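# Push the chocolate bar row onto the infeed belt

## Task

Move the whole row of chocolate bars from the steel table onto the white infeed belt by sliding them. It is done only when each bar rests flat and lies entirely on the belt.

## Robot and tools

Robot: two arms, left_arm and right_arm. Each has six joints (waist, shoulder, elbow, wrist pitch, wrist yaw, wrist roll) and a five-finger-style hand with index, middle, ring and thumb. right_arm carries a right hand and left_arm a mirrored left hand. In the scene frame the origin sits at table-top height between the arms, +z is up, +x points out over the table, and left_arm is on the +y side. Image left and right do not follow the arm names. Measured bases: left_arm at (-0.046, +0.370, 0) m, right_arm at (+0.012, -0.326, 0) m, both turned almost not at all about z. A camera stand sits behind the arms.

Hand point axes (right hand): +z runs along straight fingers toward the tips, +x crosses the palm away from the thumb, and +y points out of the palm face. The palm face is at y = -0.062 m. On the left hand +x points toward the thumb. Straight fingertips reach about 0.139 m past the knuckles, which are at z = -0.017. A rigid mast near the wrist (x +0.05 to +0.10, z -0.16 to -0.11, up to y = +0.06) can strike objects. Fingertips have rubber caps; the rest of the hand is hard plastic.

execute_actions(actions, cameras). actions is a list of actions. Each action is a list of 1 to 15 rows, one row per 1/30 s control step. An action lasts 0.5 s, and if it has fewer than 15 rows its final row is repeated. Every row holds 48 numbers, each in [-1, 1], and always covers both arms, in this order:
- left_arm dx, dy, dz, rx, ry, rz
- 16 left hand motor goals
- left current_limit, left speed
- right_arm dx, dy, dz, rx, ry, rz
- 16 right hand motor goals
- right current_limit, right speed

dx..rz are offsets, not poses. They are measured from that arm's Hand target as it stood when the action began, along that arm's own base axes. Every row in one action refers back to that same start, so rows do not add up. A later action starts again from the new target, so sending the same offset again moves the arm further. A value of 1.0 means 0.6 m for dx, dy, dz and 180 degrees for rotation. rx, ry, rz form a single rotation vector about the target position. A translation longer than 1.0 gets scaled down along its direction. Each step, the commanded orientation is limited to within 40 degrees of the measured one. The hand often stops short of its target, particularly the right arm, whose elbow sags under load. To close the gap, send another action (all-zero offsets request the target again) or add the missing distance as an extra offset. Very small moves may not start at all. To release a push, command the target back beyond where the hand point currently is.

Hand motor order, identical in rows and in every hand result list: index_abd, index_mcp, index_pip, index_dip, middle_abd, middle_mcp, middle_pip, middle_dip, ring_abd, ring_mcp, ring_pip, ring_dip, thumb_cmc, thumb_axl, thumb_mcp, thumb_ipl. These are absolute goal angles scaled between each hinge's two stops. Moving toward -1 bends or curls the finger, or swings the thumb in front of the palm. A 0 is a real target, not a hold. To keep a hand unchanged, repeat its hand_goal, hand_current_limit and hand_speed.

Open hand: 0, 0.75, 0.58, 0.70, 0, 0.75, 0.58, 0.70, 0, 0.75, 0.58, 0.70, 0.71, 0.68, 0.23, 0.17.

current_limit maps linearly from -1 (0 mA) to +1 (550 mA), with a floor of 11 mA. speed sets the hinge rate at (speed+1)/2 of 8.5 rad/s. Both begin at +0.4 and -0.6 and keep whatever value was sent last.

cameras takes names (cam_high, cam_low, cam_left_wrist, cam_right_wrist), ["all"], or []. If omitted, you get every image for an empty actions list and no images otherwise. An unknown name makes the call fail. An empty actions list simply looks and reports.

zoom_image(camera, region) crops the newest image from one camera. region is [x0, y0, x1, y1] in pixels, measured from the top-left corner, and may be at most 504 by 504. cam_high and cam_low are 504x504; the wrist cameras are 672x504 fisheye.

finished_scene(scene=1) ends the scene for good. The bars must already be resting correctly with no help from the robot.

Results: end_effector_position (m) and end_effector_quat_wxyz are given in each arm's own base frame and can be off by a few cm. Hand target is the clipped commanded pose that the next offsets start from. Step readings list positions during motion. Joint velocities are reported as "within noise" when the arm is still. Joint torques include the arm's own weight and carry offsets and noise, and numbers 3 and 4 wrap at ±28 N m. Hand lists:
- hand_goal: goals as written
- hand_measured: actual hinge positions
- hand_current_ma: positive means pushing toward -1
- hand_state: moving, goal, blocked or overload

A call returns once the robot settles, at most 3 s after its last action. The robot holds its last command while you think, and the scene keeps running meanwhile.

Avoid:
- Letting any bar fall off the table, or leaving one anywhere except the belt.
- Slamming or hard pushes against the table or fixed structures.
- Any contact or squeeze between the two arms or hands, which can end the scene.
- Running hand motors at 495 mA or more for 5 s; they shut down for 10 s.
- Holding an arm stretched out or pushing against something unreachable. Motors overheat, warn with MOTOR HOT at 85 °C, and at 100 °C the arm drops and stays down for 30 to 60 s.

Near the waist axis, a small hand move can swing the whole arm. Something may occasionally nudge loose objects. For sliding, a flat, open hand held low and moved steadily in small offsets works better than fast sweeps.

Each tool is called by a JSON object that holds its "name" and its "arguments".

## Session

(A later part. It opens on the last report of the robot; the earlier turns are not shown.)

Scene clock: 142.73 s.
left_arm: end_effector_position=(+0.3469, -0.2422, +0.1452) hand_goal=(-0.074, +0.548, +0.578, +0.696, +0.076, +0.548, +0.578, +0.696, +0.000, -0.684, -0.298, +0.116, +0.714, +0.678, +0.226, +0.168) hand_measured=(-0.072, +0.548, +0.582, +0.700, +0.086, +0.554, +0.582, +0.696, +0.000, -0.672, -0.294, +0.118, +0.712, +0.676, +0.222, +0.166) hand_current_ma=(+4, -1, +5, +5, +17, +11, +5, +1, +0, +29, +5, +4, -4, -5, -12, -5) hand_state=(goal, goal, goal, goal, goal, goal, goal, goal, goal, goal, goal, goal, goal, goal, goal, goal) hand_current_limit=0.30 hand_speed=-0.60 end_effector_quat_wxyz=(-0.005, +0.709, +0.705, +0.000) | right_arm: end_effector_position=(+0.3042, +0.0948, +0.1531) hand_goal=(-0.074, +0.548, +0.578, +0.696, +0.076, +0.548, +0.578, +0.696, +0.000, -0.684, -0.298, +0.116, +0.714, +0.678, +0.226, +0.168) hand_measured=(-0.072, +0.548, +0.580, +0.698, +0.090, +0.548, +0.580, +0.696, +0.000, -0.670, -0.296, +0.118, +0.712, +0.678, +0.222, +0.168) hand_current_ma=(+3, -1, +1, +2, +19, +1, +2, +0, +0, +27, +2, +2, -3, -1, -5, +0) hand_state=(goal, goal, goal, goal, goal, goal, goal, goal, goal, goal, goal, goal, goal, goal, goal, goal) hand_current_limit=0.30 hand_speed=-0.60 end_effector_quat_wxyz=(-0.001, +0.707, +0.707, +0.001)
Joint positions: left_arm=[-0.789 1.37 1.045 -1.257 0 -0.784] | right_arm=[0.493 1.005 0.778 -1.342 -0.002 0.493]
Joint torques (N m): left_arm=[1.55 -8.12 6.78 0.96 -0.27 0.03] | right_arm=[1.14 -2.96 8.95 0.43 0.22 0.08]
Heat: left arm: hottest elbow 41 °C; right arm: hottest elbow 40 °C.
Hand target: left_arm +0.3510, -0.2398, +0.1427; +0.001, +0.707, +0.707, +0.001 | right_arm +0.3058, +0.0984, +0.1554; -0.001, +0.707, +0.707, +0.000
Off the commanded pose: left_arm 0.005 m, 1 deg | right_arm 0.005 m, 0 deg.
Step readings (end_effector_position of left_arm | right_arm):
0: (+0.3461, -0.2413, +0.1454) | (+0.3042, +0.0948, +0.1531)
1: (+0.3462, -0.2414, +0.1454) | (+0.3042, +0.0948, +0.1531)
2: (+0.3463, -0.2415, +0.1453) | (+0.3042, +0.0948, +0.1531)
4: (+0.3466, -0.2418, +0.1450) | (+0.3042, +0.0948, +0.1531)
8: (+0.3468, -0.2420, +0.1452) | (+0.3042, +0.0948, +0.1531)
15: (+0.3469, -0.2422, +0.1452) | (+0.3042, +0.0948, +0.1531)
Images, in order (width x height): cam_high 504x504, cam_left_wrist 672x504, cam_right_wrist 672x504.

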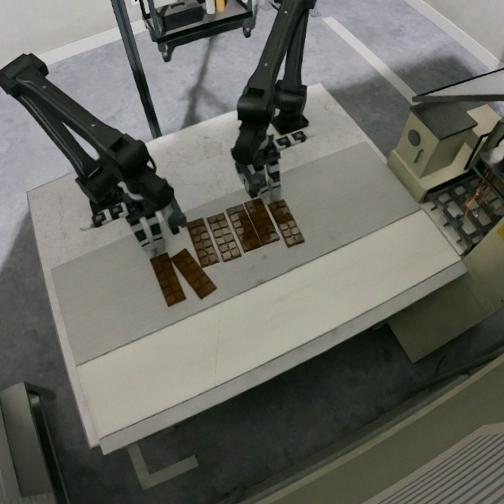

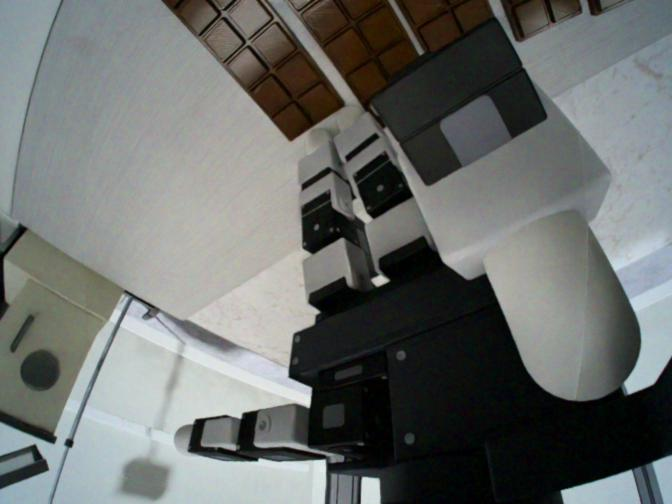

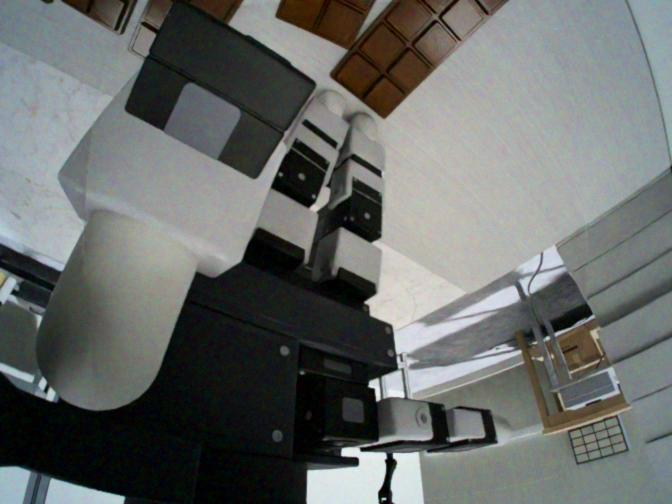

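{"name": "execute_actions", "arguments": {"actions": [[[0,0,0.012,0,0,0,-0.075,0.548,0.577,0.696,0.075,0.548,0.577,0.696,0,-0.685,-0.299,0.116,0.714,0.678,0.226,0.168,0.3,-0.6,0.01,0,0,0,0,0,-0.075,0.548,0.577,0.696,0.075,0.548,0.577,0.696,0,-0.685,-0.299,0.116,0.714,0.678,0.226,0.168,0.3,-0.6],[0,0.01,0.02,0,0,0,-0.075,0.548,0.577,0.696,0.075,0.548,0.577,0.696,0,-0.685,-0.299,0.116,0.714,0.678,0.226,0.168,0.3,-0.6,0.02,-0.001,0,0,0,0,-0.075,0.548,0.577,0.696,0.075,0.548,0.577,0.696,0,-0.685,-0.299,0.116,0.714,0.678,0.226,0.168,0.3,-0.6],[0,0.02,0.02,0,0,0,-0.075,0.548,0.577,0.696,0.075,0.548,0.577,0.696,0,-0.685,-0.299,0.116,0.714,0.678,0.226,0.168,0.3,-0.6,0.03,-0.001,0,0,0,0,-0.075,0.548,0.577,0.696,0.075,0.548,0.577,0.696,0,-0.685,-0.299,0.116,0.714,0.678,0.226,0.168,0.3,-0.6],[0,0.025,0.02,0,0,0,-0.075,0.548,0.577,0.696,0.075,0.548,0.577,0.696,0,-0.685,-0.299,0.116,0.714,0.678,0.226,0.168,0.3,-0.6,0.04,-0.001,0,0,0,0,-0.075,0.548,0.577,0.696,0.075,0.548,0.577,0.696,0,-0.685,-0.299,0.116,0.714,0.678,0.226,0.168,0.3,-0.6]]], "cameras": ["cam_high"]}}

{"name": "zoom_image", "arguments": {"camera": "cam_high", "region": [130, 210, 190, 270]}}

{"name": "zoom_image", "arguments": {"camera": "cam_high", "region": [240, 170, 300, 230]}}

Scene clock: 145.77 s.
left_arm: end_effector_position=(+0.3508, -0.2282, +0.1497) hand_goal=(-0.074, +0.548, +0.578, +0.696, +0.076, +0.548, +0.578, +0.696, +0.000, -0.684, -0.298, +0.116, +0.714, +0.678, +0.226, +0.168) hand_measured=(-0.072, +0.548, +0.582, +0.700, +0.076, +0.554, +0.582, +0.696, +0.000, -0.672, -0.294, +0.118, +0.712, +0.676, +0.222, +0.166) hand_current_ma=(+4, -1, +5, +5, +0, +10, +5, +1, +0, +29, +5, +4, -4, -5, -12, -5) hand_state=(goal, goal, goal, goal, goal, goal, goal, goal, goal, goal, goal, goal, goal, goal, goal, goal) hand_current_limit=0.30 hand_speed=-0.60 end_effector_quat_wxyz=(-0.002, +0.704, +0.710, +0.000) | right_arm: end_effector_position=(+0.3160, +0.0956, +0.1542) hand_goal=(-0.074, +0.548, +0.578, +0.696, +0.076, +0.548, +0.578, +0.696, +0.000, -0.684, -0.298, +0.116, +0.714, +0.678, +0.226, +0.168) hand_measured=(-0.072, +0.552, +0.580, +0.698, +0.096, +0.584, +0.606, +0.712, +0.000, -0.670, -0.296, +0.118, +0.712, +0.678, +0.222, +0.168) hand_current_ma=(+3, +6, +2, +2, +31, +90, +63, +28, +0, +27, +2, +2, -2, -1, -5, +0) hand_state=(goal, goal, goal, goal, goal, blocked, blocked, goal, goal, goal, goal, goal, goal, goal, goal, goal) hand_current_limit=0.30 hand_speed=-0.60 end_effector_quat_wxyz=(-0.003, +0.707, +0.707, -0.003)
Joint positions: left_arm=[-0.757 1.346 1.033 -1.261 0 -0.764] | right_arm=[0.473 1.045 0.808 -1.342 -0.004 0.473]
Joint torques (N m): left_arm=[1.32 -8.76 7.47 -0.23 -0.25 0.11] | right_arm=[-0.85 -1.67 9.74 1.13 0.33 -0.16]
Heat: left arm: hottest elbow 40 °C; right arm: hottest elbow 40 °C.
Hand target: left_arm +0.3510, -0.2248, +0.1547; +0.001, +0.707, +0.707, +0.001 | right_arm +0.3298, +0.0978, +0.1555; -0.001, +0.707, +0.707, +0.000
Off the commanded pose: left_arm 0.006 m, 1 deg | right_arm 0.014 m, 0 deg.
Step readings (end_effector_position of left_arm | right_arm):
0: (+0.3469, -0.2422, +0.1452) | (+0.3042, +0.0948, +0.1531)
1: (+0.3469, -0.2422, +0.1454) | (+0.3042, +0.0948, +0.1531)
2: (+0.3469, -0.2422, +0.1454) | (+0.3042, +0.0948, +0.1531)
4: (+0.3471, -0.2417, +0.1460) | (+0.3042, +0.0948, +0.1526)
8: (+0.3489, -0.2344, +0.1466) | (+0.3102, +0.0954, +0.1535)
15: (+0.3507, -0.2279, +0.1497) | (+0.3159, +0.0955, +0.1542)
Images, in order (width x height): cam_high 504x504.

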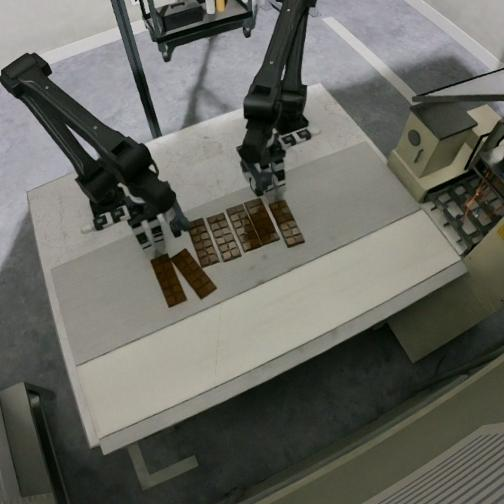

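Scaled by 8.400 from the camera's 504x504 image, which has a finer 720x720 frame.

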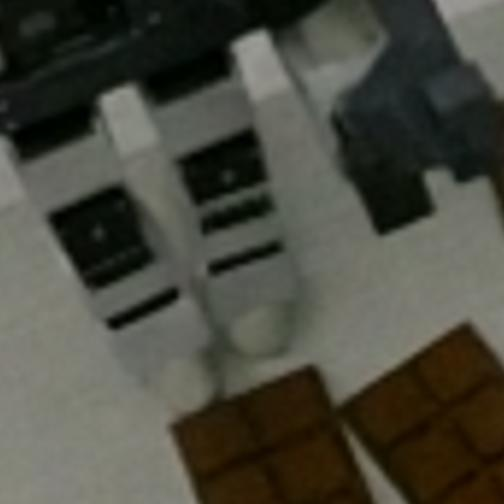

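Scaled by 8.400 from the camera's 504x504 image, which has a finer 720x720 frame.

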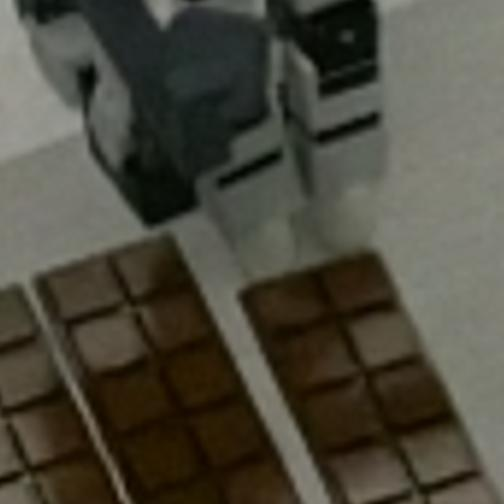

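{"name": "execute_actions", "arguments": {"actions": [[[0.005,-0.003,-0.008,0,0,0,-0.075,0.548,0.577,0.696,0.075,0.548,0.577,0.696,0,-0.685,-0.299,0.116,0.714,0.678,0.226,0.168,0.3,-0.6,0.01,0,0,0,0,0,-0.075,0.548,0.577,0.696,0.075,0.548,0.577,0.696,0,-0.685,-0.299,0.116,0.714,0.678,0.226,0.168,0.3,-0.6],[0.01,-0.005,-0.012,0,0,0,-0.075,0.548,0.577,0.696,0.075,0.548,0.577,0.696,0,-0.685,-0.299,0.116,0.714,0.678,0.226,0.168,0.3,-0.6,0.02,-0.001,0,0,0,0,-0.075,0.548,0.577,0.696,0.075,0.548,0.577,0.696,0,-0.685,-0.299,0.116,0.714,0.678,0.226,0.168,0.3,-0.6],[0.02,-0.005,-0.012,0,0,0,-0.075,0.548,0.577,0.696,0.075,0.548,0.577,0.696,0,-0.685,-0.299,0.116,0.714,0.678,0.226,0.168,0.3,-0.6,0.035,-0.001,0,0,0,0,-0.075,0.548,0.577,0.696,0.075,0.548,0.577,0.696,0,-0.685,-0.299,0.116,0.714,0.678,0.226,0.168,0.3,-0.6],[0.035,-0.005,-0.012,0,0,0,-0.075,0.548,0.577,0.696,0.075,0.548,0.577,0.696,0,-0.685,-0.299,0.116,0.714,0.678,0.226,0.168,0.3,-0.6,0.05,-0.001,0,0,0,0,-0.075,0.548,0.577,0.696,0.075,0.548,0.577,0.696,0,-0.685,-0.299,0.116,0.714,0.678,0.226,0.168,0.3,-0.6]]], "cameras": ["cam_high"]}}

{"name": "zoom_image", "arguments": {"camera": "cam_high", "region": [130, 220, 230, 320]}}

{"name": "zoom_image", "arguments": {"camera": "cam_high", "region": [230, 170, 330, 270]}}

Scene clock: 148.07 s.
left_arm: end_effector_position=(+0.3565, -0.2231, +0.1481) hand_goal=(-0.074, +0.548, +0.578, +0.696, +0.076, +0.548, +0.578, +0.696, +0.000, -0.684, -0.298, +0.116, +0.714, +0.678, +0.226, +0.168) hand_measured=(-0.072, +0.548, +0.582, +0.700, +0.078, +0.554, +0.582, +0.696, +0.000, -0.672, -0.294, +0.118, +0.712, +0.676, +0.222, +0.166) hand_current_ma=(+4, -1, +5, +5, +1, +11, +5, +1, +0, +29, +5, +4, -3, -5, -12, -5) hand_state=(goal, goal, goal, goal, goal, goal, goal, goal, goal, goal, goal, goal, goal, goal, goal, goal) hand_current_limit=0.30 hand_speed=-0.60 end_effector_quat_wxyz=(-0.003, +0.707, +0.707, -0.001) | right_arm: end_effector_position=(+0.3387, +0.0955, +0.1544) hand_goal=(-0.074, +0.548, +0.578, +0.696, +0.076, +0.548, +0.578, +0.696, +0.000, -0.684, -0.298, +0.116, +0.714, +0.678, +0.226, +0.168) hand_measured=(-0.072, +0.556, +0.582, +0.698, +0.096, +0.646, +0.658, +0.740, +0.000, -0.670, -0.296, +0.118, +0.712, +0.678, +0.222, +0.168) hand_current_ma=(+3, +10, +3, +2, +31, +352, +248, +112, +0, +27, +2, +2, -2, -1, -5, +0) hand_state=(goal, goal, goal, goal, goal, blocked, blocked, blocked, goal, goal, goal, goal, goal, goal, goal, goal) hand_current_limit=0.30 hand_speed=-0.60 end_effector_quat_wxyz=(-0.010, +0.707, +0.707, -0.010)
Joint positions: left_arm=[-0.733 1.349 1.033 -1.261 0.002 -0.733] | right_arm=[0.43 1.117 0.862 -1.342 -0.013 0.429]
Joint torques (N m): left_arm=[1.96 -5.54 9.61 0.66 -0.34 0.14] | right_arm=[-1.2 -2.26 9.83 1.84 0.71 -0.18]
Heat: left arm: hottest elbow 40 °C; right arm: hottest elbow 40 °C.
Hand target: left_arm +0.3719, -0.2279, +0.1475; +0.001, +0.707, +0.707, +0.001 | right_arm +0.3598, +0.0973, +0.1554; -0.001, +0.707, +0.707, +0.000
Off the commanded pose: left_arm 0.016 m, 0 deg | right_arm 0.021 m, 2 deg.
Step readings (end_effector_position of left_arm | right_arm):
0: (+0.3508, -0.2283, +0.1497) | (+0.3160, +0.0956, +0.1542)
1: (+0.3508, -0.2283, +0.1497) | (+0.3160, +0.0956, +0.1542)
2: (+0.3508, -0.2283, +0.1497) | (+0.3163, +0.0957, +0.1543)
4: (+0.3511, -0.2281, +0.1497) | (+0.3183, +0.0955, +0.1544)
8: (+0.3541, -0.2250, +0.1482) | (+0.3301, +0.0946, +0.1547)
15: (+0.3564, -0.2228, +0.1481) | (+0.3385, +0.0953, +0.1544)
Images, in order (width x height): cam_high 504x504.

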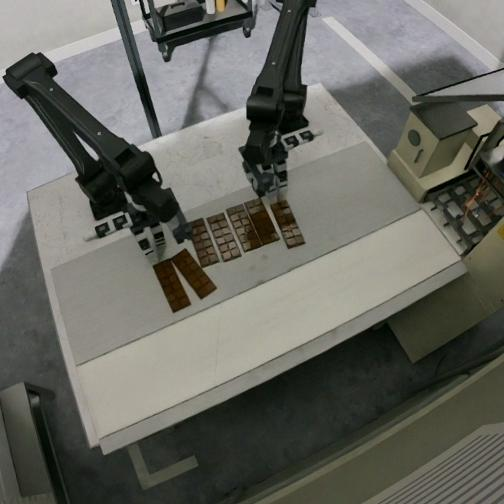

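Scaled by 5.040 from the camera's 504x504 image, which has a finer 720x720 frame.

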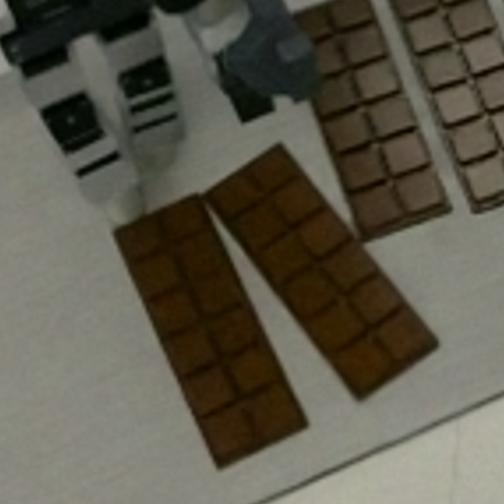

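Scaled by 5.040 from the camera's 504x504 image, which has a finer 720x720 frame.

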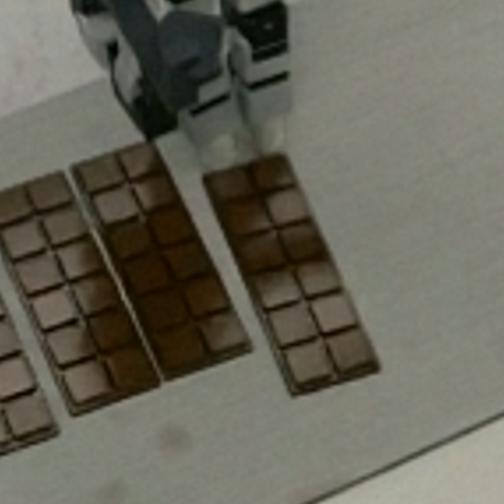

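{"name": "execute_actions", "arguments": {"actions": [[[0.01,0,0,0,0,0,-0.075,0.548,0.577,0.696,0.075,0.548,0.577,0.696,0,-0.685,-0.299,0.116,0.714,0.678,0.226,0.168,0.3,-0.9,0,0,0.004,0,0,0,-0.075,0.548,0.577,0.696,0.096,0.646,0.658,0.74,0,-0.685,-0.299,0.116,0.714,0.678,0.226,0.168,0.3,-0.9],[0.02,0,0,0,0,0,-0.075,0.548,0.577,0.696,0.075,0.548,0.577,0.696,0,-0.685,-0.299,0.116,0.714,0.678,0.226,0.168,0.3,-0.9,0,-0.003,0.008,0,0,0,-0.075,0.548,0.577,0.696,0.096,0.646,0.658,0.74,0,-0.685,-0.299,0.116,0.714,0.678,0.226,0.168,0.3,-0.9],[0.03,0,0,0,0,0,-0.075,0.548,0.577,0.696,0.075,0.548,0.577,0.696,0,-0.685,-0.299,0.116,0.714,0.678,0.226,0.168,0.3,-0.9,0,-0.006,0.01,0,0,0,-0.075,0.548,0.577,0.696,0.096,0.646,0.658,0.74,0,-0.685,-0.299,0.116,0.714,0.678,0.226,0.168,0.3,-0.9],[0.03,0,0,0,0,0,-0.075,0.548,0.577,0.696,0.075,0.548,0.577,0.696,0,-0.685,-0.299,0.116,0.714,0.678,0.226,0.168,0.3,-0.9,0,-0.006,0.01,0,0,0,-0.075,0.548,0.577,0.696,0.096,0.646,0.658,0.74,0,-0.685,-0.299,0.116,0.714,0.678,0.226,0.168,0.3,-0.9],[0.035,0,0,0,0,0,-0.075,0.548,0.577,0.696,0.075,0.548,0.577,0.696,0,-0.685,-0.299,0.116,0.714,0.678,0.226,0.168,0.3,-0.9,0,-0.006,0.01,0,0,0,-0.075,0.548,0.577,0.696,0.09,0.6,0.62,0.72,0,-0.685,-0.299,0.116,0.714,0.678,0.226,0.168,0.3,-0.9],[0.04,0,0,0,0,0,-0.075,0.548,0.577,0.696,0.075,0.548,0.577,0.696,0,-0.685,-0.299,0.116,0.714,0.678,0.226,0.168,0.3,-0.9,0,-0.006,0.01,0,0,0,-0.075,0.548,0.577,0.696,0.075,0.548,0.577,0.696,0,-0.685,-0.299,0.116,0.714,0.678,0.226,0.168,0.3,-0.9]]], "cameras": ["cam_high"]}}

{"name": "zoom_image", "arguments": {"camera": "cam_high", "region": [130, 220, 230, 320]}}

{"name": "zoom_image", "arguments": {"camera": "cam_high", "region": [230, 170, 330, 270]}}

Scene clock: 151.53 s.
left_arm: end_effector_position=(+0.3802, -0.2219, +0.1488) hand_goal=(-0.074, +0.548, +0.578, +0.696, +0.076, +0.548, +0.578, +0.696, +0.000, -0.684, -0.298, +0.116, +0.714, +0.678, +0.226, +0.168) hand_measured=(-0.072, +0.548, +0.582, +0.700, +0.086, +0.564, +0.586, +0.696, +0.000, -0.672, -0.294, +0.118, +0.712, +0.676, +0.222, +0.166) hand_current_ma=(+4, +0, +5, +5, +18, +41, +14, +1, +0, +29, +5, +4, -3, -5, -12, -5) hand_state=(goal, goal, goal, goal, goal, goal, goal, goal, goal, goal, goal, goal, goal, goal, goal, goal) hand_current_limit=0.30 hand_speed=-0.90 end_effector_quat_wxyz=(-0.003, +0.705, +0.709, -0.002) | right_arm: end_effector_position=(+0.3412, +0.0936, +0.1550) hand_goal=(-0.074, +0.548, +0.578, +0.696, +0.076, +0.548, +0.578, +0.696, +0.000, -0.684, -0.298, +0.116, +0.714, +0.678, +0.226, +0.168) hand_measured=(-0.074, +0.556, +0.582, +0.698, +0.078, +0.650, +0.668, +0.762, +0.000, -0.670, -0.296, +0.118, +0.712, +0.678, +0.222, +0.168) hand_current_ma=(+0, +11, +4, +2, +2, +358, +289, +190, +0, +27, +2, +2, -2, -1, -5, +0) hand_state=(goal, goal, goal, goal, goal, blocked, blocked, blocked, goal, goal, goal, goal, goal, goal, goal, goal) hand_current_limit=0.30 hand_speed=-0.90 end_effector_quat_wxyz=(-0.011, +0.705, +0.709, -0.009)
Joint positions: left_arm=[-0.69 1.394 1.079 -1.261 0.003 -0.696] | right_arm=[0.419 1.119 0.865 -1.342 -0.013 0.414]
Joint torques (N m): left_arm=[1.67 -6.01 9.78 0.65 -0.37 0.16] | right_arm=[-1.08 -3.19 10.33 1.21 0.73 -0.16]
Heat: left arm: hottest elbow 40 °C; right arm: hottest elbow 41 °C.
Hand target: left_arm +0.3960, -0.2280, +0.1475; +0.001, +0.707, +0.707, +0.001 | right_arm +0.3598, +0.0937, +0.1615; -0.001, +0.707, +0.707, +0.000
Off the commanded pose: left_arm 0.017 m, 1 deg | right_arm 0.020 m, 2 deg.
Step readings (end_effector_position of left_arm | right_arm):
0: (+0.3565, -0.2231, +0.1481) | (+0.3387, +0.0956, +0.1544)
1: (+0.3565, -0.2231, +0.1481) | (+0.3387, +0.0956, +0.1544)
2: (+0.3567, -0.2231, +0.1481) | (+0.3388, +0.0957, +0.1546)
4: (+0.3589, -0.2236, +0.1486) | (+0.3393, +0.0956, +0.1550)
8: (+0.3699, -0.2226, +0.1489) | (+0.3409, +0.0939, +0.1550)
15: (+0.3801, -0.2216, +0.1488) | (+0.3412, +0.0936, +0.1550)
Images, in order (width x height): cam_high 504x504.

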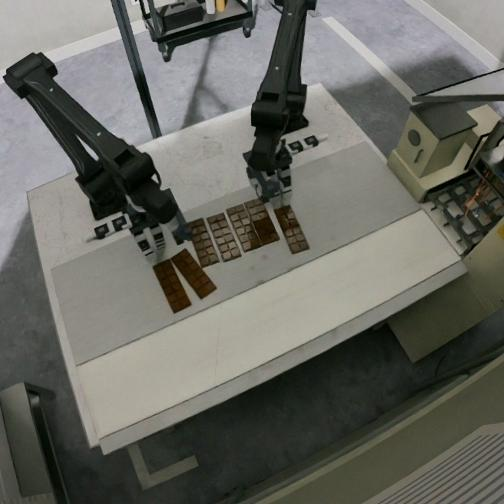

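Scaled by 5.040 from the camera's 504x504 image, which has a finer 720x720 frame.

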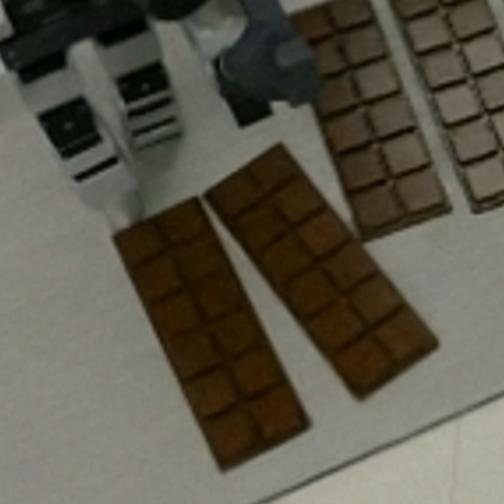

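Scaled by 5.040 from the camera's 504x504 image, which has a finer 720x720 frame.

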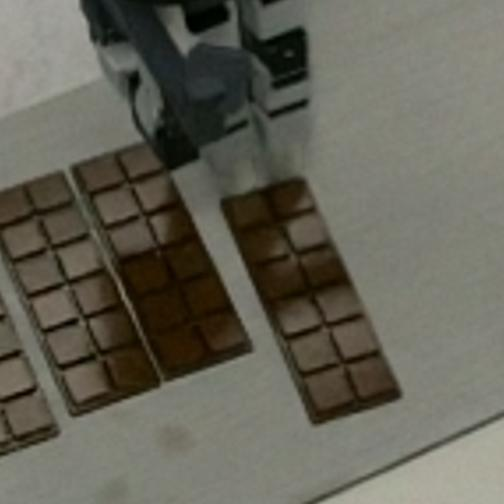

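{"name": "execute_actions", "arguments": {"actions": [[[0.01,0,0.004,0,0,0,-0.075,0.548,0.577,0.696,0.075,0.548,0.577,0.696,0,-0.685,-0.299,0.116,0.714,0.678,0.226,0.168,0.3,-0.9,0,0,0.015,0,0,0,-0.075,0.548,0.577,0.696,0.078,0.648,0.665,0.75,0,-0.685,-0.299,0.116,0.714,0.678,0.226,0.168,0.3,-0.9],[0.02,0,0.007,0,0,0,-0.075,0.548,0.577,0.696,0.075,0.548,0.577,0.696,0,-0.685,-0.299,0.116,0.714,0.678,0.226,0.168,0.3,-0.9,0,0,0.03,0,0,0,-0.075,0.548,0.577,0.696,0.078,0.648,0.665,0.75,0,-0.685,-0.299,0.116,0.714,0.678,0.226,0.168,0.3,-0.9],[0.03,0,0.007,0,0,0,-0.075,0.548,0.577,0.696,0.075,0.548,0.577,0.696,0,-0.685,-0.299,0.116,0.714,0.678,0.226,0.168,0.3,-0.9,-0.01,0,0.03,0,0,0,-0.075,0.548,0.577,0.696,0.078,0.648,0.665,0.75,0,-0.685,-0.299,0.116,0.714,0.678,0.226,0.168,0.3,-0.9],[0.04,0,0.007,0,0,0,-0.075,0.548,0.577,0.696,0.075,0.548,0.577,0.696,0,-0.685,-0.299,0.116,0.714,0.678,0.226,0.168,0.3,-0.9,-0.015,0,0.03,0,0,0,-0.075,0.548,0.577,0.696,0.078,0.6,0.62,0.72,0,-0.685,-0.299,0.116,0.714,0.678,0.226,0.168,0.3,-0.9],[0.05,0,0.007,0,0,0,-0.075,0.548,0.577,0.696,0.075,0.548,0.577,0.696,0,-0.685,-0.299,0.116,0.714,0.678,0.226,0.168,0.3,-0.9,-0.02,0,0.03,0,0,0,-0.075,0.548,0.577,0.696,0.075,0.548,0.577,0.696,0,-0.685,-0.299,0.116,0.714,0.678,0.226,0.168,0.3,-0.9]]], "cameras": ["cam_high"]}}

{"name": "zoom_image", "arguments": {"camera": "cam_high", "region": [130, 220, 230, 320]}}

{"name": "zoom_image", "arguments": {"camera": "cam_high", "region": [230, 170, 330, 270]}}

Scene clock: 154.60 s.
left_arm: end_effector_position=(+0.4118, -0.2221, +0.1494) hand_goal=(-0.074, +0.548, +0.578, +0.696, +0.076, +0.548, +0.578, +0.696, +0.000, -0.684, -0.298, +0.116, +0.714, +0.678, +0.226, +0.168) hand_measured=(-0.072, +0.548, +0.582, +0.700, +0.090, +0.564, +0.586, +0.696, +0.000, -0.672, -0.294, +0.118, +0.712, +0.676, +0.222, +0.166) hand_current_ma=(+4, +0, +5, +5, +27, +42, +16, +1, +0, +29, +5, +4, -3, -5, -12, -5) hand_state=(goal, goal, goal, goal, goal, goal, goal, goal, goal, goal, goal, goal, goal, goal, goal, goal) hand_current_limit=0.30 hand_speed=-0.90 end_effector_quat_wxyz=(-0.002, +0.704, +0.710, +0.000) | right_arm: end_effector_position=(+0.3368, +0.0899, +0.1564) hand_goal=(-0.074, +0.548, +0.578, +0.696, +0.076, +0.548, +0.578, +0.696, +0.000, -0.684, -0.298, +0.116, +0.714, +0.678, +0.226, +0.168) hand_measured=(-0.074, +0.550, +0.580, +0.698, +0.072, +0.552, +0.582, +0.700, +0.000, -0.670, -0.296, +0.118, +0.712, +0.678, +0.222, +0.168) hand_current_ma=(+0, +3, +3, +2, -4, +4, +4, +3, +0, +27, +2, +2, -2, -1, -5, +0) hand_state=(goal, goal, goal, goal, goal, goal, goal, goal, goal, goal, goal, goal, goal, goal, goal, goal) hand_current_limit=0.30 hand_speed=-0.90 end_effector_quat_wxyz=(-0.010, +0.705, +0.709, -0.021)
Joint positions: left_arm=[-0.643 1.457 1.145 -1.262 0 -0.651] | right_arm=[0.419 1.116 0.869 -1.369 -0.003 0.413]
Joint torques (N m): left_arm=[1.49 -7.3 10.28 0.06 -0.25 0.15] | right_arm=[-0.15 -6.3 11.23 0.08 0.29 0.03]
Heat: left arm: hottest elbow 40 °C; right arm: hottest elbow 41 °C.
Hand target: left_arm +0.4260, -0.2278, +0.1518; +0.001, +0.707, +0.707, +0.001 | right_arm +0.3479, +0.0937, +0.1796; -0.001, +0.707, +0.707, +0.000
Off the commanded pose: left_arm 0.016 m, 1 deg | right_arm 0.026 m, 3 deg.
Step readings (end_effector_position of left_arm | right_arm):
0: (+0.3802, -0.2220, +0.1488) | (+0.3412, +0.0936, +0.1550)
1: (+0.3802, -0.2220, +0.1488) | (+0.3412, +0.0936, +0.1550)
2: (+0.3805, -0.2221, +0.1489) | (+0.3412, +0.0937, +0.1554)
4: (+0.3827, -0.2229, +0.1492) | (+0.3405, +0.0933, +0.1558)
8: (+0.3977, -0.2237, +0.1491) | (+0.3372, +0.0917, +0.1552)
15: (+0.4115, -0.2221, +0.1494) | (+0.3368, +0.0899, +0.1561)
Images, in order (width x height): cam_high 504x504.

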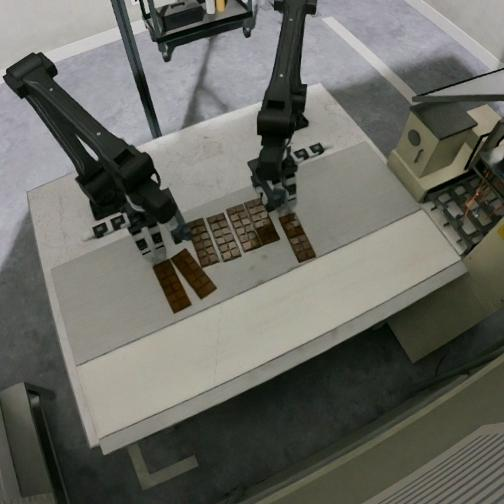

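Scaled by 5.040 from the camera's 504x504 image, which has a finer 720x720 frame.

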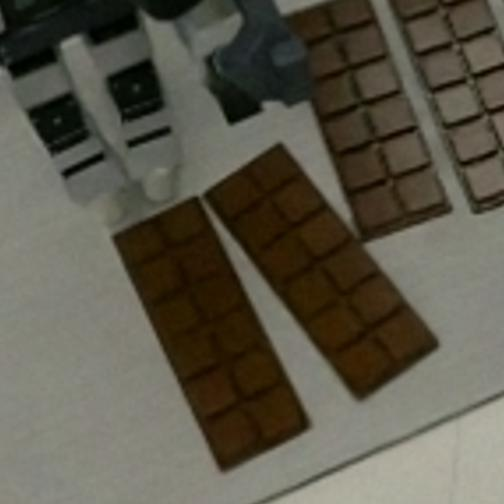

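Scaled by 5.040 from the camera's 504x504 image, which has a finer 720x720 frame.

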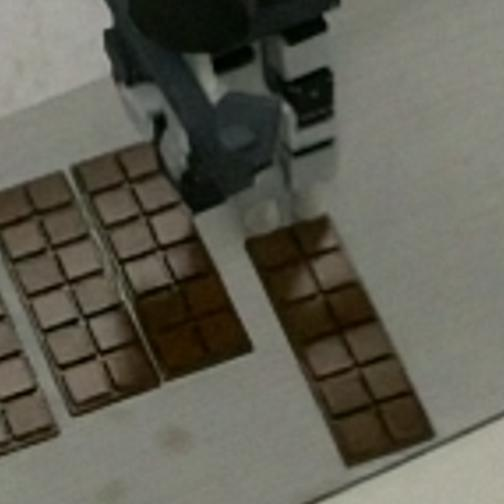

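{"name": "execute_actions", "arguments": {"actions": [[[0.012,0,0,0,0,0,-0.075,0.548,0.577,0.696,0.075,0.548,0.577,0.696,0,-0.685,-0.299,0.116,0.714,0.678,0.226,0.168,0.3,-0.9,0.01,0,-0.02,0,0,0,-0.075,0.548,0.577,0.696,0.075,0.548,0.577,0.696,0,-0.685,-0.299,0.116,0.714,0.678,0.226,0.168,0.3,-0.9],[0.025,0,0,0,0,0,-0.075,0.548,0.577,0.696,0.075,0.548,0.577,0.696,0,-0.685,-0.299,0.116,0.714,0.678,0.226,0.168,0.3,-0.9,0.02,0,-0.036,0,0,0,-0.075,0.548,0.577,0.696,0.075,0.548,0.577,0.696,0,-0.685,-0.299,0.116,0.714,0.678,0.226,0.168,0.3,-0.9],[0.038,0,0,0,0,0,-0.075,0.548,0.577,0.696,0.075,0.548,0.577,0.696,0,-0.685,-0.299,0.116,0.714,0.678,0.226,0.168,0.3,-0.9,0.035,0,-0.036,0,0,0,-0.075,0.548,0.577,0.696,0.075,0.548,0.577,0.696,0,-0.685,-0.299,0.116,0.714,0.678,0.226,0.168,0.3,-0.9],[0.05,0,0,0,0,0,-0.075,0.548,0.577,0.696,0.075,0.548,0.577,0.696,0,-0.685,-0.299,0.116,0.714,0.678,0.226,0.168,0.3,-0.9,0.05,-0.002,-0.036,0,0,0,-0.075,0.548,0.577,0.696,0.075,0.548,0.577,0.696,0,-0.685,-0.299,0.116,0.714,0.678,0.226,0.168,0.3,-0.9]]], "cameras": ["cam_high"]}}

{"name": "zoom_image", "arguments": {"camera": "cam_high", "region": [130, 220, 230, 320]}}

{"name": "zoom_image", "arguments": {"camera": "cam_high", "region": [240, 180, 340, 280]}}

Scene clock: 157.47 s.
left_arm: end_effector_position=(+0.4412, -0.2226, +0.1493) hand_goal=(-0.074, +0.548, +0.578, +0.696, +0.076, +0.548, +0.578, +0.696, +0.000, -0.684, -0.298, +0.116, +0.714, +0.678, +0.226, +0.168) hand_measured=(-0.072, +0.548, +0.582, +0.700, +0.088, +0.560, +0.584, +0.696, +0.000, -0.672, -0.294, +0.118, +0.712, +0.676, +0.222, +0.166) hand_current_ma=(+4, +0, +5, +5, +25, +27, +11, +1, +0, +29, +5, +4, -3, -5, -12, -5) hand_state=(goal, goal, goal, goal, goal, goal, goal, goal, goal, goal, goal, goal, goal, goal, goal, goal) hand_current_limit=0.30 hand_speed=-0.90 end_effector_quat_wxyz=(-0.003, +0.704, +0.710, +0.000) | right_arm: end_effector_position=(+0.3569, +0.0887, +0.1547) hand_goal=(-0.074, +0.548, +0.578, +0.696, +0.076, +0.548, +0.578, +0.696, +0.000, -0.684, -0.298, +0.116, +0.714, +0.678, +0.226, +0.168) hand_measured=(-0.070, +0.552, +0.582, +0.698, +0.080, +0.562, +0.584, +0.698, +0.000, -0.670, -0.296, +0.118, +0.712, +0.678, +0.222, +0.168) hand_current_ma=(+3, +6, +4, +2, +3, +25, +7, +1, +0, +27, +2, +2, -2, -1, -5, +0) hand_state=(goal, goal, goal, goal, goal, goal, goal, goal, goal, goal, goal, goal, goal, goal, goal, goal) hand_current_limit=0.30 hand_speed=-0.90 end_effector_quat_wxyz=(-0.008, +0.708, +0.706, -0.014)
Joint positions: left_arm=[-0.603 1.519 1.213 -1.27 -0.001 -0.611] | right_arm=[0.389 1.162 0.896 -1.338 -0.004 0.391]
Joint torques (N m): left_arm=[1.55 -8.59 10.41 0.08 -0.2 0.16] | right_arm=[-0.85 -3.43 10.02 1.7 0.34 -0.17]
Heat: left arm: hottest elbow 40 °C; right arm: hottest elbow 41 °C.
Hand target: left_arm +0.4559, -0.2279, +0.1518; +0.001, +0.707, +0.707, +0.001 | right_arm +0.3777, +0.0925, +0.1578; -0.001, +0.707, +0.707, +0.000
Off the commanded pose: left_arm 0.016 m, 1 deg | right_arm 0.022 m, 2 deg.
Step readings (end_effector_position of left_arm | right_arm):
0: (+0.4118, -0.2221, +0.1494) | (+0.3368, +0.0899, +0.1564)
1: (+0.4118, -0.2221, +0.1494) | (+0.3368, +0.0899, +0.1564)
2: (+0.4119, -0.2223, +0.1493) | (+0.3368, +0.0899, +0.1564)
4: (+0.4142, -0.2228, +0.1495) | (+0.3382, +0.0900, +0.1561)
8: (+0.4295, -0.2241, +0.1494) | (+0.3477, +0.0897, +0.1549)
15: (+0.4415, -0.2227, +0.1498) | (+0.3568, +0.0885, +0.1547)
Images, in order (width x height): cam_high 504x504.

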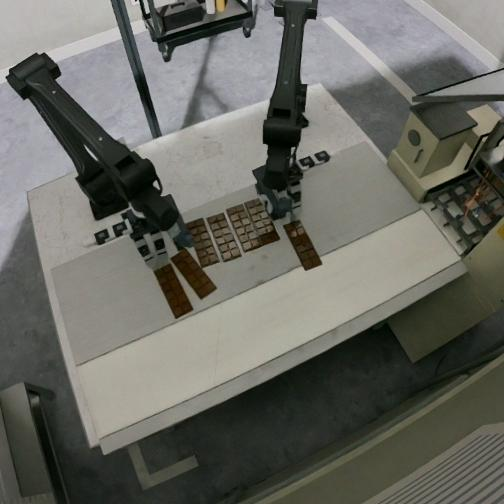

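Scaled by 5.040 from the camera's 504x504 image, which has a finer 720x720 frame.

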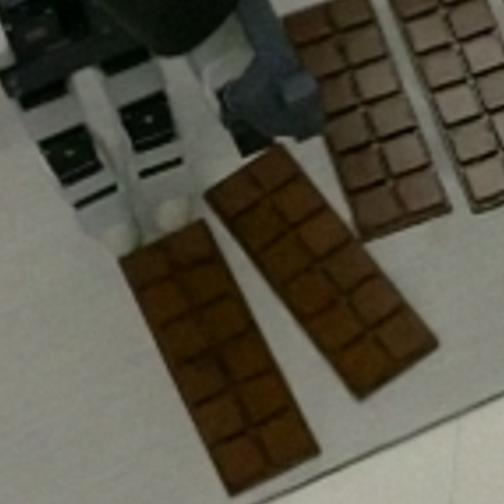

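Scaled by 5.040 from the camera's 504x504 image, which has a finer 720x720 frame.

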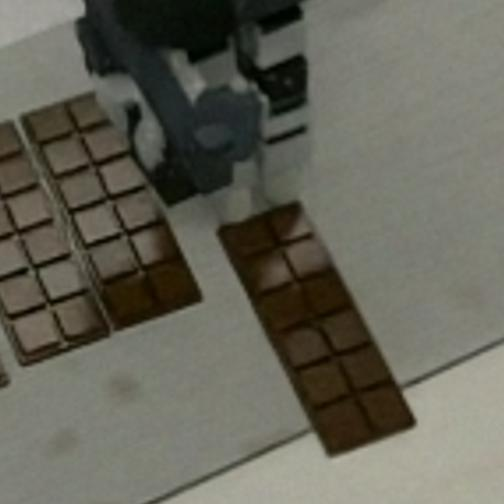

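{"name": "execute_actions", "arguments": {"actions": [[[0.012,0,0,0,0,0,-0.075,0.548,0.577,0.696,0.075,0.548,0.577,0.696,0,-0.685,-0.299,0.116,0.714,0.678,0.226,0.168,0.3,-0.9,0.012,0,0.002,0,0,0,-0.075,0.548,0.577,0.696,0.075,0.548,0.577,0.696,0,-0.685,-0.299,0.116,0.714,0.678,0.226,0.168,0.3,-0.9],[0.025,0,0,0,0,0,-0.075,0.548,0.577,0.696,0.075,0.548,0.577,0.696,0,-0.685,-0.299,0.116,0.714,0.678,0.226,0.168,0.3,-0.9,0.025,0,0.004,0,0,0,-0.075,0.548,0.577,0.696,0.075,0.548,0.577,0.696,0,-0.685,-0.299,0.116,0.714,0.678,0.226,0.168,0.3,-0.9],[0.038,0,0,0,0,0,-0.075,0.548,0.577,0.696,0.075,0.548,0.577,0.696,0,-0.685,-0.299,0.116,0.714,0.678,0.226,0.168,0.3,-0.9,0.038,0,0.004,0,0,0,-0.075,0.548,0.577,0.696,0.075,0.548,0.577,0.696,0,-0.685,-0.299,0.116,0.714,0.678,0.226,0.168,0.3,-0.9],[0.05,0,0,0,0,0,-0.075,0.548,0.577,0.696,0.075,0.548,0.577,0.696,0,-0.685,-0.299,0.116,0.714,0.678,0.226,0.168,0.3,-0.9,0.05,0,0.004,0,0,0,-0.075,0.548,0.577,0.696,0.075,0.548,0.577,0.696,0,-0.685,-0.299,0.116,0.714,0.678,0.226,0.168,0.3,-0.9]],[[0.012,0,0,0,0,0,-0.075,0.548,0.577,0.696,0.075,0.548,0.577,0.696,0,-0.685,-0.299,0.116,0.714,0.678,0.226,0.168,0.3,-0.9,0.012,0,0,0,0,0,-0.075,0.548,0.577,0.696,0.075,0.548,0.577,0.696,0,-0.685,-0.299,0.116,0.714,0.678,0.226,0.168,0.3,-0.9],[0.025,0,0,0,0,0,-0.075,0.548,0.577,0.696,0.075,0.548,0.577,0.696,0,-0.685,-0.299,0.116,0.714,0.678,0.226,0.168,0.3,-0.9,0.025,0,0,0,0,0,-0.075,0.548,0.577,0.696,0.075,0.548,0.577,0.696,0,-0.685,-0.299,0.116,0.714,0.678,0.226,0.168,0.3,-0.9],[0.038,0,0,0,0,0,-0.075,0.548,0.577,0.696,0.075,0.548,0.577,0.696,0,-0.685,-0.299,0.116,0.714,0.678,0.226,0.168,0.3,-0.9,0.038,0,0,0,0,0,-0.075,0.548,0.577,0.696,0.075,0.548,0.577,0.696,0,-0.685,-0.299,0.116,0.714,0.678,0.226,0.168,0.3,-0.9],[0.05,0,0,0,0,0,-0.075,0.548,0.577,0.696,0.075,0.548,0.577,0.696,0,-0.685,-0.299,0.116,0.714,0.678,0.226,0.168,0.3,-0.9,0.05,0,0,0,0,0,-0.075,0.548,0.577,0.696,0.075,0.548,0.577,0.696,0,-0.685,-0.299,0.116,0.714,0.678,0.226,0.168,0.3,-0.9]]], "cameras": ["cam_high"]}}

{"name": "zoom_image", "arguments": {"camera": "cam_high", "region": [130, 230, 230, 330]}}

{"name": "zoom_image", "arguments": {"camera": "cam_high", "region": [250, 190, 350, 290]}}

Scene clock: 160.57 s.
left_arm: end_effector_position=(+0.5008, -0.2240, +0.1495) hand_goal=(-0.074, +0.548, +0.578, +0.696, +0.076, +0.548, +0.578, +0.696, +0.000, -0.684, -0.298, +0.116, +0.714, +0.678, +0.226, +0.168) hand_measured=(-0.072, +0.552, +0.582, +0.698, +0.086, +0.552, +0.580, +0.696, +0.000, -0.672, -0.294, +0.118, +0.712, +0.676, +0.222, +0.166) hand_current_ma=(+2, +6, +5, +5, +18, +9, +4, +1, +0, +29, +5, +4, -3, -5, -12, -5) hand_state=(goal, goal, goal, goal, goal, goal, goal, goal, goal, goal, goal, goal, goal, goal, goal, goal) hand_current_limit=0.30 hand_speed=-0.90 end_effector_quat_wxyz=(-0.003, +0.704, +0.710, +0.000) | right_arm: end_effector_position=(+0.4159, +0.0890, +0.1568) hand_goal=(-0.074, +0.548, +0.578, +0.696, +0.076, +0.548, +0.578, +0.696, +0.000, -0.684, -0.298, +0.116, +0.714, +0.678, +0.226, +0.168) hand_measured=(-0.070, +0.556, +0.582, +0.698, +0.080, +0.564, +0.584, +0.698, +0.000, -0.670, -0.296, +0.118, +0.712, +0.678, +0.222, +0.168) hand_current_ma=(+4, +13, +5, +2, +4, +30, +9, +1, +0, +27, +2, +2, -2, -1, -5, +0) hand_state=(goal, goal, goal, goal, goal, goal, goal, goal, goal, goal, goal, goal, goal, goal, goal, goal) hand_current_limit=0.30 hand_speed=-0.90 end_effector_quat_wxyz=(-0.008, +0.709, +0.705, -0.015)
Joint positions: left_arm=[-0.536 1.647 1.367 -1.297 -0.001 -0.543] | right_arm=[0.327 1.314 1.029 -1.32 -0.001 0.332]
Joint torques (N m): left_arm=[1.49 -9.99 10.63 0.06 -0.19 0.12] | right_arm=[-0.62 -5.6 10.44 1.57 0.22 -0.19]
Heat: left arm: hottest elbow 41 °C; right arm: hottest elbow 41 °C.
Hand target: left_arm +0.5159, -0.2280, +0.1518; +0.001, +0.708, +0.707, +0.001 | right_arm +0.4378, +0.0925, +0.1603; -0.001, +0.707, +0.707, +0.000
Off the commanded pose: left_arm 0.016 m, 1 deg | right_arm 0.023 m, 2 deg.
Step readings (end_effector_position of left_arm | right_arm):
0: (+0.4412, -0.2226, +0.1493) | (+0.3569, +0.0887, +0.1547)
1: (+0.4412, -0.2226, +0.1493) | (+0.3569, +0.0887, +0.1547)
2: (+0.4415, -0.2226, +0.1494) | (+0.3572, +0.0887, +0.1548)
4: (+0.4438, -0.2234, +0.1495) | (+0.3600, +0.0888, +0.1554)
8: (+0.4596, -0.2249, +0.1493) | (+0.3746, +0.0880, +0.1552)
15: (+0.4714, -0.2233, +0.1496) | (+0.3861, +0.0884, +0.1558)
16: (+0.4715, -0.2234, +0.1497) | (+0.3862, +0.0884, +0.1559)
17: (+0.4719, -0.2232, +0.1497) | (+0.3864, +0.0885, +0.1557)
19: (+0.4739, -0.2235, +0.1497) | (+0.3890, +0.0887, +0.1561)
23: (+0.4892, -0.2257, +0.1496) | (+0.4039, +0.0884, +0.1562)
30: (+0.5010, -0.2239, +0.1497) | (+0.4158, +0.0889, +0.1567)
Images, in order (width x height): cam_high 504x504.

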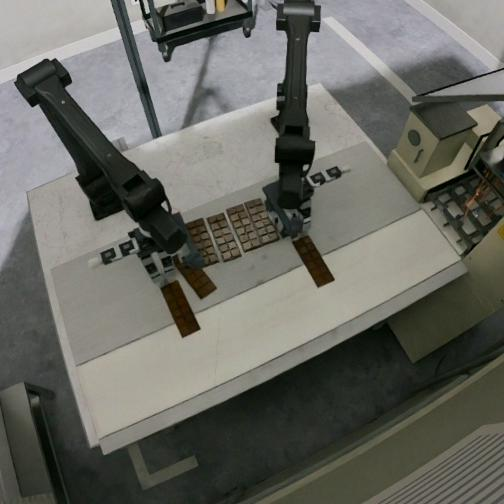

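Scaled by 5.040 from the camera's 504x504 image, which has a finer 720x720 frame.

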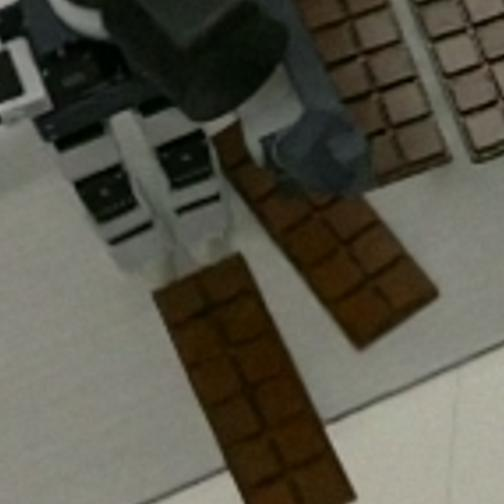

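Scaled by 5.040 from the camera's 504x504 image, which has a finer 720x720 frame.

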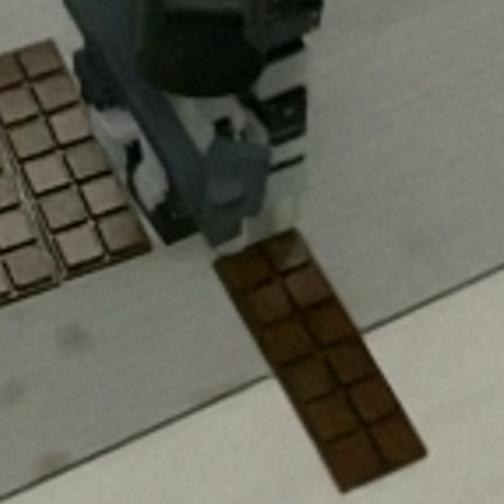

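{"name": "execute_actions", "arguments": {"actions": [[[0.014,0,0,0,0,0,-0.075,0.548,0.577,0.696,0.075,0.548,0.577,0.696,0,-0.685,-0.299,0.116,0.714,0.678,0.226,0.168,0.3,-0.9,0.016,0,0,0,0,0,-0.075,0.548,0.577,0.696,0.075,0.548,0.577,0.696,0,-0.685,-0.299,0.116,0.714,0.678,0.226,0.168,0.3,-0.9],[0.028,0,0,0,0,0,-0.075,0.548,0.577,0.696,0.075,0.548,0.577,0.696,0,-0.685,-0.299,0.116,0.714,0.678,0.226,0.168,0.3,-0.9,0.032,0,0,0,0,0,-0.075,0.548,0.577,0.696,0.075,0.548,0.577,0.696,0,-0.685,-0.299,0.116,0.714,0.678,0.226,0.168,0.3,-0.9],[0.042,0,0,0,0,0,-0.075,0.548,0.577,0.696,0.075,0.548,0.577,0.696,0,-0.685,-0.299,0.116,0.714,0.678,0.226,0.168,0.3,-0.9,0.048,0,0,0,0,0,-0.075,0.548,0.577,0.696,0.075,0.548,0.577,0.696,0,-0.685,-0.299,0.116,0.714,0.678,0.226,0.168,0.3,-0.9],[0.056,0,0,0,0,0,-0.075,0.548,0.577,0.696,0.075,0.548,0.577,0.696,0,-0.685,-0.299,0.116,0.714,0.678,0.226,0.168,0.3,-0.9,0.064,0,0,0,0,0,-0.075,0.548,0.577,0.696,0.075,0.548,0.577,0.696,0,-0.685,-0.299,0.116,0.714,0.678,0.226,0.168,0.3,-0.9],[0.07,0,0,0,0,0,-0.075,0.548,0.577,0.696,0.075,0.548,0.577,0.696,0,-0.685,-0.299,0.116,0.714,0.678,0.226,0.168,0.3,-0.9,0.08,0,0,0,0,0,-0.075,0.548,0.577,0.696,0.075,0.548,0.577,0.696,0,-0.685,-0.299,0.116,0.714,0.678,0.226,0.168,0.3,-0.9]],[[0.014,0,0,0,0,0,-0.075,0.548,0.577,0.696,0.075,0.548,0.577,0.696,0,-0.685,-0.299,0.116,0.714,0.678,0.226,0.168,0.3,-0.9,0.016,0,0,0,0,0,-0.075,0.548,0.577,0.696,0.075,0.548,0.577,0.696,0,-0.685,-0.299,0.116,0.714,0.678,0.226,0.168,0.3,-0.9],[0.028,0,0,0,0,0,-0.075,0.548,0.577,0.696,0.075,0.548,0.577,0.696,0,-0.685,-0.299,0.116,0.714,0.678,0.226,0.168,0.3,-0.9,0.032,0,0,0,0,0,-0.075,0.548,0.577,0.696,0.075,0.548,0.577,0.696,0,-0.685,-0.299,0.116,0.714,0.678,0.226,0.168,0.3,-0.9],[0.042,0,0,0,0,0,-0.075,0.548,0.577,0.696,0.075,0.548,0.577,0.696,0,-0.685,-0.299,0.116,0.714,0.678,0.226,0.168,0.3,-0.9,0.048,0,0,0,0,0,-0.075,0.548,0.577,0.696,0.075,0.548,0.577,0.696,0,-0.685,-0.299,0.116,0.714,0.678,0.226,0.168,0.3,-0.9],[0.05,0,0,0,0,0,-0.075,0.548,0.577,0.696,0.075,0.548,0.577,0.696,0,-0.685,-0.299,0.116,0.714,0.678,0.226,0.168,0.3,-0.9,0.064,0,0,0,0,0,-0.075,0.548,0.577,0.696,0.075,0.548,0.577,0.696,0,-0.685,-0.299,0.116,0.714,0.678,0.226,0.168,0.3,-0.9],[0.06,0,0,0,0,0,-0.075,0.548,0.577,0.696,0.075,0.548,0.577,0.696,0,-0.685,-0.299,0.116,0.714,0.678,0.226,0.168,0.3,-0.9,0.08,0,0,0,0,0,-0.075,0.548,0.577,0.696,0.075,0.548,0.577,0.696,0,-0.685,-0.299,0.116,0.714,0.678,0.226,0.168,0.3,-0.9]]], "cameras": ["cam_high"]}}

{"name": "zoom_image", "arguments": {"camera": "cam_high", "region": [130, 260, 240, 370]}}

{"name": "zoom_image", "arguments": {"camera": "cam_high", "region": [250, 200, 360, 310]}}

Scene clock: 164.20 s.
left_arm: end_effector_position=(+0.5791, -0.2258, +0.1493) hand_goal=(-0.074, +0.548, +0.578, +0.696, +0.076, +0.548, +0.578, +0.696, +0.000, -0.684, -0.298, +0.116, +0.714, +0.678, +0.226, +0.168) hand_measured=(-0.074, +0.550, +0.580, +0.698, +0.082, +0.548, +0.578, +0.696, +0.000, -0.672, -0.294, +0.118, +0.712, +0.676, +0.222, +0.166) hand_current_ma=(+1, +5, +4, +3, +9, +1, +1, +1, +0, +29, +5, +4, -2, -5, -12, -5) hand_state=(goal, goal, goal, goal, goal, goal, goal, goal, goal, goal, goal, goal, goal, goal, goal, goal) hand_current_limit=0.30 hand_speed=-0.90 end_effector_quat_wxyz=(-0.003, +0.705, +0.710, -0.001) | right_arm: end_effector_position=(+0.5157, +0.0915, +0.1610) hand_goal=(-0.074, +0.548, +0.578, +0.696, +0.076, +0.548, +0.578, +0.696, +0.000, -0.684, -0.298, +0.116, +0.714, +0.678, +0.226, +0.168) hand_measured=(-0.070, +0.556, +0.582, +0.698, +0.080, +0.564, +0.584, +0.698, +0.000, -0.670, -0.296, +0.118, +0.712, +0.678, +0.222, +0.168) hand_current_ma=(+4, +14, +6, +2, +4, +29, +9, +1, +0, +27, +2, +2, -2, -1, -5, +0) hand_state=(goal, goal, goal, goal, goal, goal, goal, goal, goal, goal, goal, goal, goal, goal, goal, goal) hand_current_limit=0.30 hand_speed=-0.90 end_effector_quat_wxyz=(-0.003, +0.709, +0.705, -0.006)
Joint positions: left_arm=[-0.466 1.824 1.605 -1.359 -0.001 -0.473] | right_arm=[0.261 1.547 1.279 -1.315 0 0.267]
Joint torques (N m): left_arm=[1.32 -12.34 10.92 -0.05 -0.18 0.13] | right_arm=[-0.67 -9.35 10.78 0.94 0.14 -0.17]
Heat: left arm: hottest elbow 41 °C; right arm: hottest elbow 42 °C.
Hand target: left_arm +0.5939, -0.2278, +0.1517; +0.001, +0.707, +0.707, +0.001 | right_arm +0.5338, +0.0924, +0.1602; -0.001, +0.707, +0.707, +0.000
Off the commanded pose: left_arm 0.015 m, 1 deg | right_arm 0.018 m, 1 deg.
Step readings (end_effector_position of left_arm | right_arm):
0: (+0.5007, -0.2239, +0.1492) | (+0.4159, +0.0890, +0.1568)
1: (+0.5007, -0.2239, +0.1492) | (+0.4159, +0.0890, +0.1568)
2: (+0.5011, -0.2240, +0.1494) | (+0.4162, +0.0891, +0.1568)
4: (+0.5039, -0.2247, +0.1497) | (+0.4199, +0.0893, +0.1570)
8: (+0.5236, -0.2271, +0.1500) | (+0.4415, +0.0893, +0.1576)
15: (+0.5431, -0.2238, +0.1501) | (+0.4638, +0.0895, +0.1586)
16: (+0.5434, -0.2235, +0.1501) | (+0.4640, +0.0896, +0.1586)
17: (+0.5439, -0.2236, +0.1502) | (+0.4645, +0.0894, +0.1588)
19: (+0.5470, -0.2232, +0.1502) | (+0.4685, +0.0899, +0.1590)
23: (+0.5636, -0.2277, +0.1503) | (+0.4919, +0.0914, +0.1597)
30: (+0.5788, -0.2258, +0.1494) | (+0.5148, +0.0913, +0.1609)
Images, in order (width x height): cam_high 504x504.

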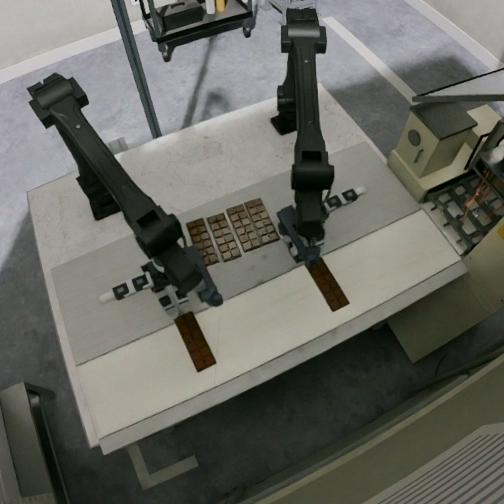

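Scaled by 4.582 from the camera's 504x504 image, which has a finer 720x720 frame.

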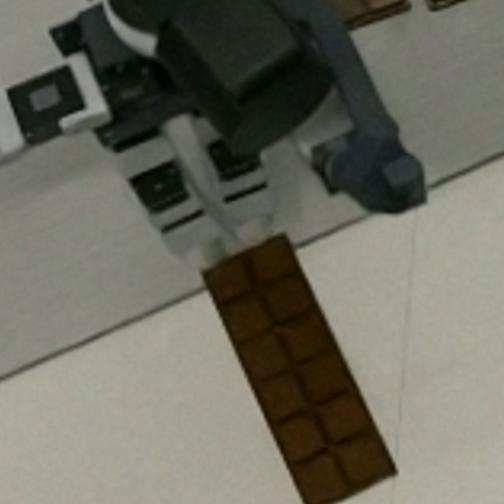

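Scaled by 4.582 from the camera's 504x504 image, which has a finer 720x720 frame.

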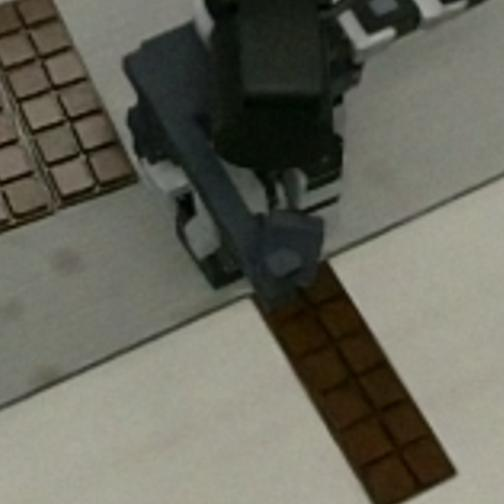

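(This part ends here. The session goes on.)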